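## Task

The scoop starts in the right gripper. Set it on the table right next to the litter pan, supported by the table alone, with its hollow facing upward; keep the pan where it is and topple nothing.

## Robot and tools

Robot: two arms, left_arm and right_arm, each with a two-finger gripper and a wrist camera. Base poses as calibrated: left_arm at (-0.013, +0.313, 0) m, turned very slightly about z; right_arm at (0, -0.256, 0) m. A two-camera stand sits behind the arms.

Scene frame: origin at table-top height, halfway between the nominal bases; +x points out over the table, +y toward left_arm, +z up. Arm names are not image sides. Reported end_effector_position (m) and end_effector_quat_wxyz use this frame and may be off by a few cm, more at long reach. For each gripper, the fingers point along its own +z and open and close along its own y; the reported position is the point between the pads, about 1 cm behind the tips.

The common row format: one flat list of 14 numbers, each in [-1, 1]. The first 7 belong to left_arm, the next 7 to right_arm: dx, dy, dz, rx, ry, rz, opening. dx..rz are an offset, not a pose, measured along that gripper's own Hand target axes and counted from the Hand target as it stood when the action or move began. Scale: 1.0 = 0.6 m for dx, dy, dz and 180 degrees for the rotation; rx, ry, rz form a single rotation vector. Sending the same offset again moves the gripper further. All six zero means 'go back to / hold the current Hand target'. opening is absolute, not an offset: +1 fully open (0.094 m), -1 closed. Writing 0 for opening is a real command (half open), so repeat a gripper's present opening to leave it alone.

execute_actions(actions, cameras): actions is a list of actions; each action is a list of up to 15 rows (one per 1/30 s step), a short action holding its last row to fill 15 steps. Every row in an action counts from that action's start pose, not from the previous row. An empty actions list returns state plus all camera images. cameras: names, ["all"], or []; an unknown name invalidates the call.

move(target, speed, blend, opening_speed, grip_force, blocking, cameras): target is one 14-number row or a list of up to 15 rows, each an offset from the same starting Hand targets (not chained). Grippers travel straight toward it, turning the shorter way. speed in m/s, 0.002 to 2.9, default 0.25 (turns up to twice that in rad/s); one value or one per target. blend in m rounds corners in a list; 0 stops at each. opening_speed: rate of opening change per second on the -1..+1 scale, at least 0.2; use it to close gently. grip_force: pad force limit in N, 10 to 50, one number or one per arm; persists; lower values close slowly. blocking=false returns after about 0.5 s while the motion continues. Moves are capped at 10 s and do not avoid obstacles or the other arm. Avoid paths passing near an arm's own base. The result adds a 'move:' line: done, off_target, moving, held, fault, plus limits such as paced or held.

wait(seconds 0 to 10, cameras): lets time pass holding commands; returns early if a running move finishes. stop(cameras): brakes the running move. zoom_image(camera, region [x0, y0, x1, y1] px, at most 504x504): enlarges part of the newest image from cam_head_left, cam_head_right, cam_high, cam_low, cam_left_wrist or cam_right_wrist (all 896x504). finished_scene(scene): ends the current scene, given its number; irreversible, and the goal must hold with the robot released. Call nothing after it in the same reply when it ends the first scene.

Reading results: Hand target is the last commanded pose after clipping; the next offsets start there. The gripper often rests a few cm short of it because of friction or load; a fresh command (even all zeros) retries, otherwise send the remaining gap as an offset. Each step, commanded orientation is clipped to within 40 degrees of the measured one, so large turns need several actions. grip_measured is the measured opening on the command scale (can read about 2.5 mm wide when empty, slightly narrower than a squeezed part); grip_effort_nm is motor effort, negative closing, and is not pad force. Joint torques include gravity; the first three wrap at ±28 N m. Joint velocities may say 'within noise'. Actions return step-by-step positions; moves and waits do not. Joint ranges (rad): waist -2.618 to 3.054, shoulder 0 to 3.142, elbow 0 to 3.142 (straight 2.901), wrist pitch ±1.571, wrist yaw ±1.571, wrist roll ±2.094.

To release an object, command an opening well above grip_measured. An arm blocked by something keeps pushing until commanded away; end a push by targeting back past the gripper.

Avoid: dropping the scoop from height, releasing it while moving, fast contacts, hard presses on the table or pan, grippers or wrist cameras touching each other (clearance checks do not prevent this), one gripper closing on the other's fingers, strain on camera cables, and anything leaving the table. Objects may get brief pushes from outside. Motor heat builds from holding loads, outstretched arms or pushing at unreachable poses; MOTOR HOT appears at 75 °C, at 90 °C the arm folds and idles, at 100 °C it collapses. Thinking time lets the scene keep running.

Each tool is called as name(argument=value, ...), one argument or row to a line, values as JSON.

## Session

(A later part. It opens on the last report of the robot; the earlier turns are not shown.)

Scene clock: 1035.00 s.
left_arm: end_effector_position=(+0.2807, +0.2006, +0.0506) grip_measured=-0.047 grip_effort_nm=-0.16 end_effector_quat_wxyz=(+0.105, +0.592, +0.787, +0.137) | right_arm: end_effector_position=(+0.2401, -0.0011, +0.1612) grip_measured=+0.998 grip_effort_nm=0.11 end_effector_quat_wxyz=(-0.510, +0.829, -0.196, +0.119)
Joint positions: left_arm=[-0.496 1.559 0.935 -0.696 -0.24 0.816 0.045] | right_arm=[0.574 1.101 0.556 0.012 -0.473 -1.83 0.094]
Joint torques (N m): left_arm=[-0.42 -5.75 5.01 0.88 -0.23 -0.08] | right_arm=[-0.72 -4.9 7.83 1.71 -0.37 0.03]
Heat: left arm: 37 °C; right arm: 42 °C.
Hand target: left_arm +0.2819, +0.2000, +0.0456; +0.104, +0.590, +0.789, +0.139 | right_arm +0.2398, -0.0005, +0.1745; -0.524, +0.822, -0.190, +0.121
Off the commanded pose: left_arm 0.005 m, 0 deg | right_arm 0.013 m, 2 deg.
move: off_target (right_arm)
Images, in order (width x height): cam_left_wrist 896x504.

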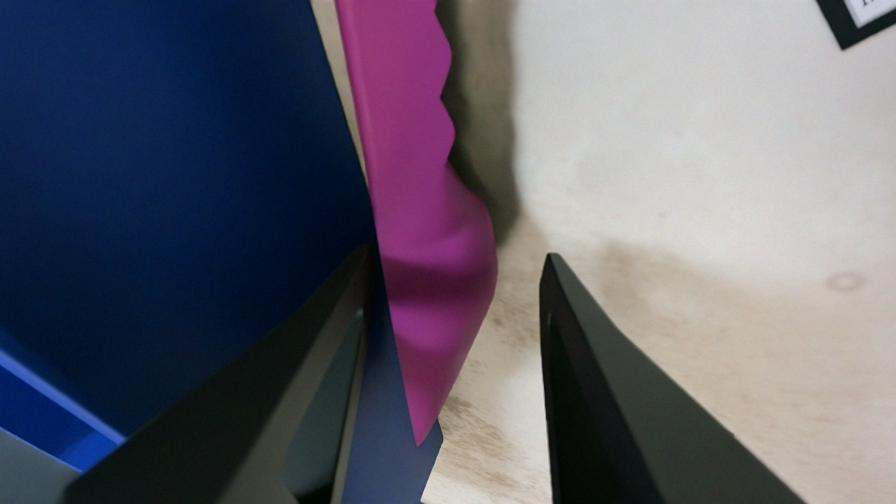

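move(
  target=[0,-0.0767,0.0133,0,0,0,-0.95,0,0,0,0,0,0,1],
  speed=0.0156,
  opening_speed=0.3,
  grip_force=25,
  cameras=["cam_left_wrist","cam_high","cam_right_wrist"],
)

Scene clock: 1056.87 s.
left_arm: end_effector_position=(+0.2510, +0.1931, +0.0245) grip_measured=-0.894 grip_effort_nm=-0.54 end_effector_quat_wxyz=(+0.102, +0.585, +0.790, +0.152) | right_arm: end_effector_position=(+0.2401, -0.0011, +0.1612) grip_measured=+0.998 grip_effort_nm=0.11 end_effector_quat_wxyz=(-0.510, +0.829, -0.196, +0.119)
Joint positions: left_arm=[-0.604 1.538 0.797 -0.611 -0.299 0.696 0.005] | right_arm=[0.574 1.101 0.556 0.012 -0.473 -1.83 0.094]
Joint torques (N m): left_arm=[-1.39 -7.99 3.63 0.68 0.1 -0.09] | right_arm=[-0.77 -4.86 7.83 1.72 -0.38 0.02]
Heat: left arm: 37 °C; right arm: 42 °C.
Hand target: left_arm +0.2430, +0.1885, +0.0223; +0.104, +0.590, +0.789, +0.139 | right_arm +0.2398, -0.0005, +0.1745; -0.524, +0.822, -0.190, +0.121
Off the commanded pose: left_arm 0.009 m, 2 deg | right_arm 0.013 m, 2 deg.
grip_force (N): 25, 25
move: off_target (right_arm)
Images, in order (width x height): cam_high 896x504, cam_left_wrist 896x504, cam_right_wrist 896x504.

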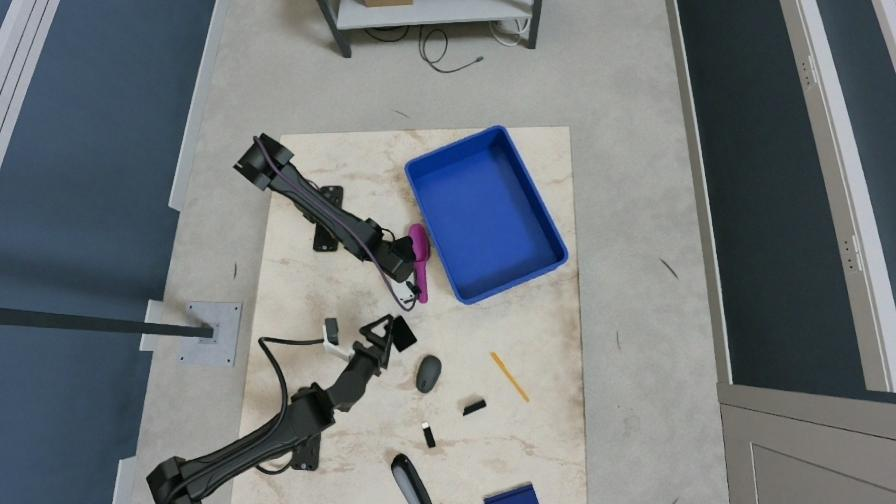

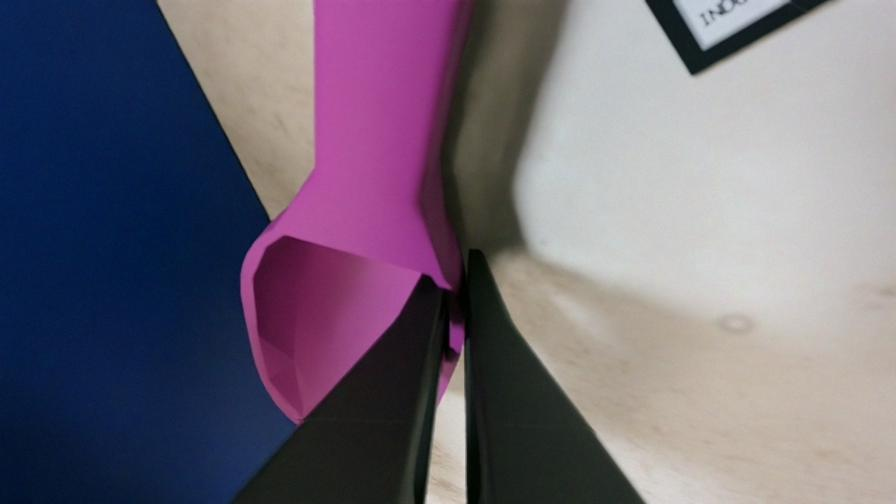

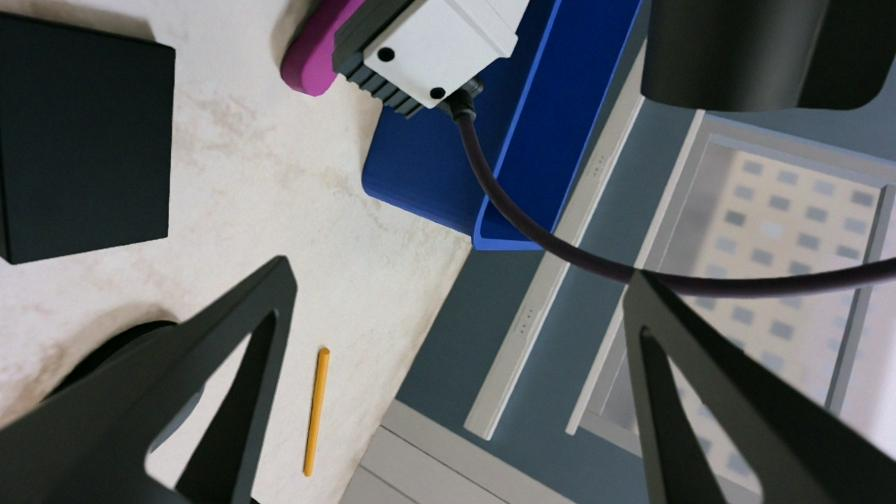

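move(
  target=[0.0036,0.0360,-0.02587,0,0.0247,-0.0678,-0.95,0,0,0,0,0,0,1],
  speed=0.08,
  grip_force=40,
  cameras=["cam_left_wrist","cam_high"],
)

Scene clock: 1092.67 s.
left_arm: end_effector_position=(+0.2478, +0.1955, +0.0393) grip_measured=-0.906 grip_effort_nm=-0.85 end_effector_quat_wxyz=(+0.082, +0.507, +0.846, +0.144) | right_arm: end_effector_position=(+0.2401, -0.0011, +0.1612) grip_measured=+0.998 grip_effort_nm=0.11 end_effector_quat_wxyz=(-0.510, +0.829, -0.196, +0.119)
Joint positions: left_arm=[-0.604 1.554 0.892 -0.761 -0.3 0.491 0.004] | right_arm=[0.574 1.101 0.556 0.012 -0.473 -1.83 0.094]
Joint torques (N m): left_arm=[0.81 -5.42 8.43 0.46 -0.33 -0.13] | right_arm=[-0.76 -4.83 7.86 1.71 -0.36 0.04]
Heat: left arm: 36 °C; right arm: 42 °C.
Hand target: left_arm +0.2567, +0.1948, +0.0443; +0.088, +0.497, +0.850, +0.150 | right_arm +0.2398, -0.0005, +0.1745; -0.524, +0.822, -0.190, +0.121
Off the commanded pose: left_arm 0.010 m, 2 deg | right_arm 0.013 m, 2 deg.
grip_force (N): 40, 40
move: off_target (right_arm)
Images, in order (width x height): cam_high 896x504, cam_left_wrist 896x504.

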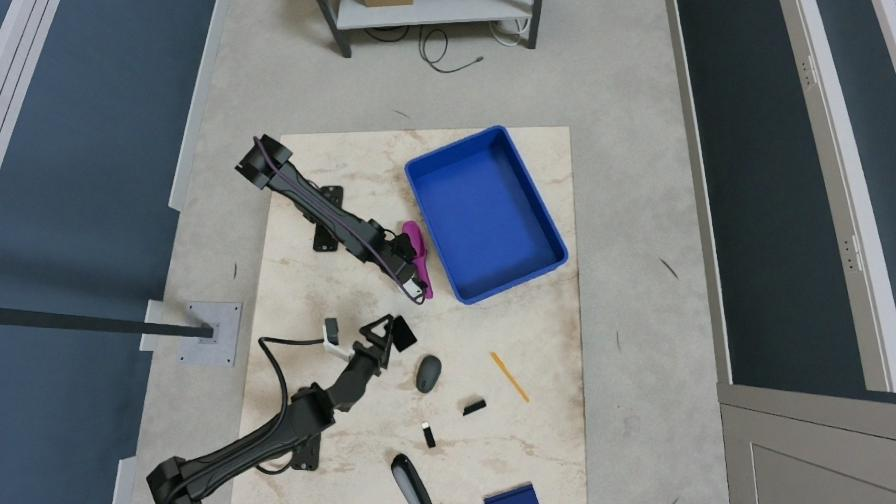

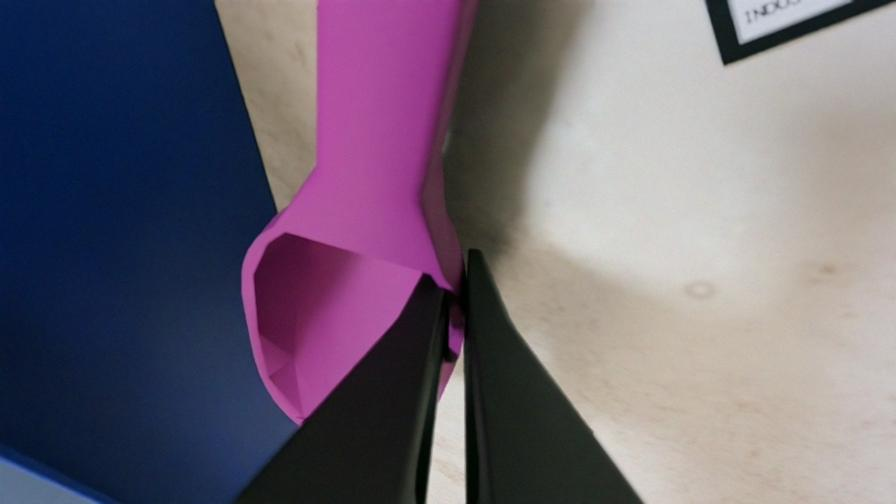

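move(
  target=[
    [0,-0.00959,0.02629,0,0,0,-0.95,0,0,0,0,0,0,1],
    [0,-0.00959,0.02629,0,0,0,-0.3,0,0,0,0,0,0,1],
    [0,-0.00959,-0.2070,0,0,0,-0.3,0,0,0,0,0,0,1],
  ],
  speed=[0.04,0.04,0.15],
  opening_speed=0.6,
  cameras=["cam_left_wrist","cam_high","cam_right_wrist"],
)

Scene clock: 1118.87 s.
left_arm: end_effector_position=(+0.2120, +0.1741, +0.1448) grip_measured=-0.303 grip_effort_nm=0.15 end_effector_quat_wxyz=(+0.064, +0.502, +0.849, +0.149) | right_arm: end_effector_position=(+0.2401, -0.0011, +0.1612) grip_measured=+0.998 grip_effort_nm=0.11 end_effector_quat_wxyz=(-0.510, +0.829, -0.196, +0.119)
Joint positions: left_arm=[-0.764 1.467 1.245 -1.293 -0.321 0.306 0.033] | right_arm=[0.574 1.101 0.556 0.012 -0.473 -1.83 0.094]
Joint torques (N m): left_arm=[-0.79 -8.47 8.53 0.32 -0.35 -0.18] | right_arm=[-0.76 -4.9 7.82 1.71 -0.36 0.04]
Heat: left arm: 37 °C; right arm: 42 °C.
Hand target: left_arm +0.2150, +0.1714, +0.1591; +0.088, +0.497, +0.850, +0.150 | right_arm +0.2398, -0.0005, +0.1745; -0.524, +0.822, -0.190, +0.121
Off the commanded pose: left_arm 0.015 m, 3 deg | right_arm 0.013 m, 2 deg.
grip_force (N): 40, 40
move: off_target (left_arm, right_arm)
Images, in order (width x height): cam_high 896x504, cam_left_wrist 896x504, cam_right_wrist 896x504.

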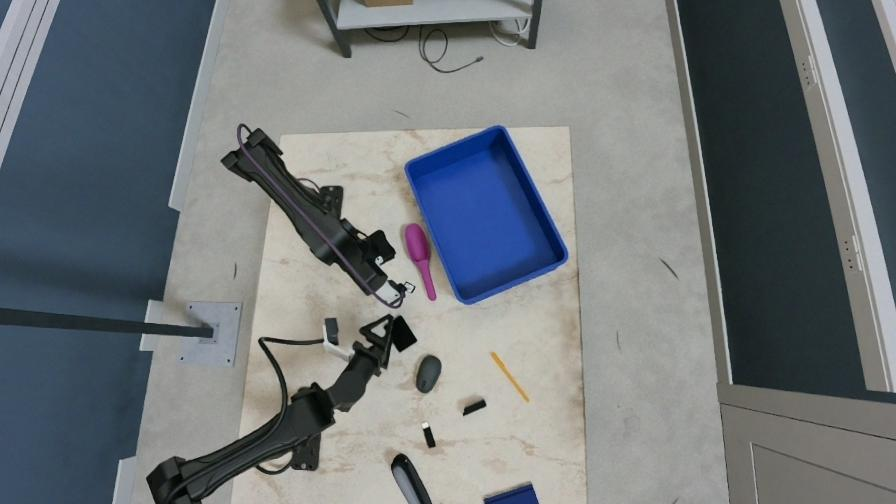

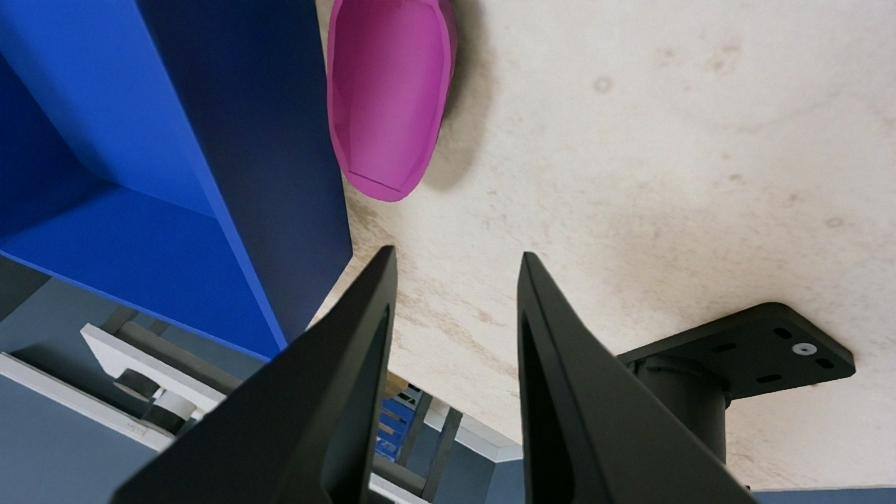

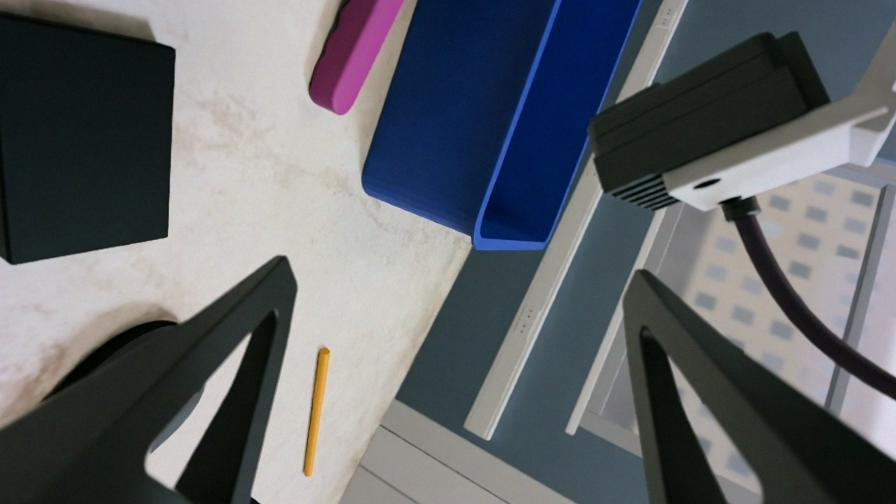

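finished_scene(
  scene=2,
)

The scene is finished: the task was done.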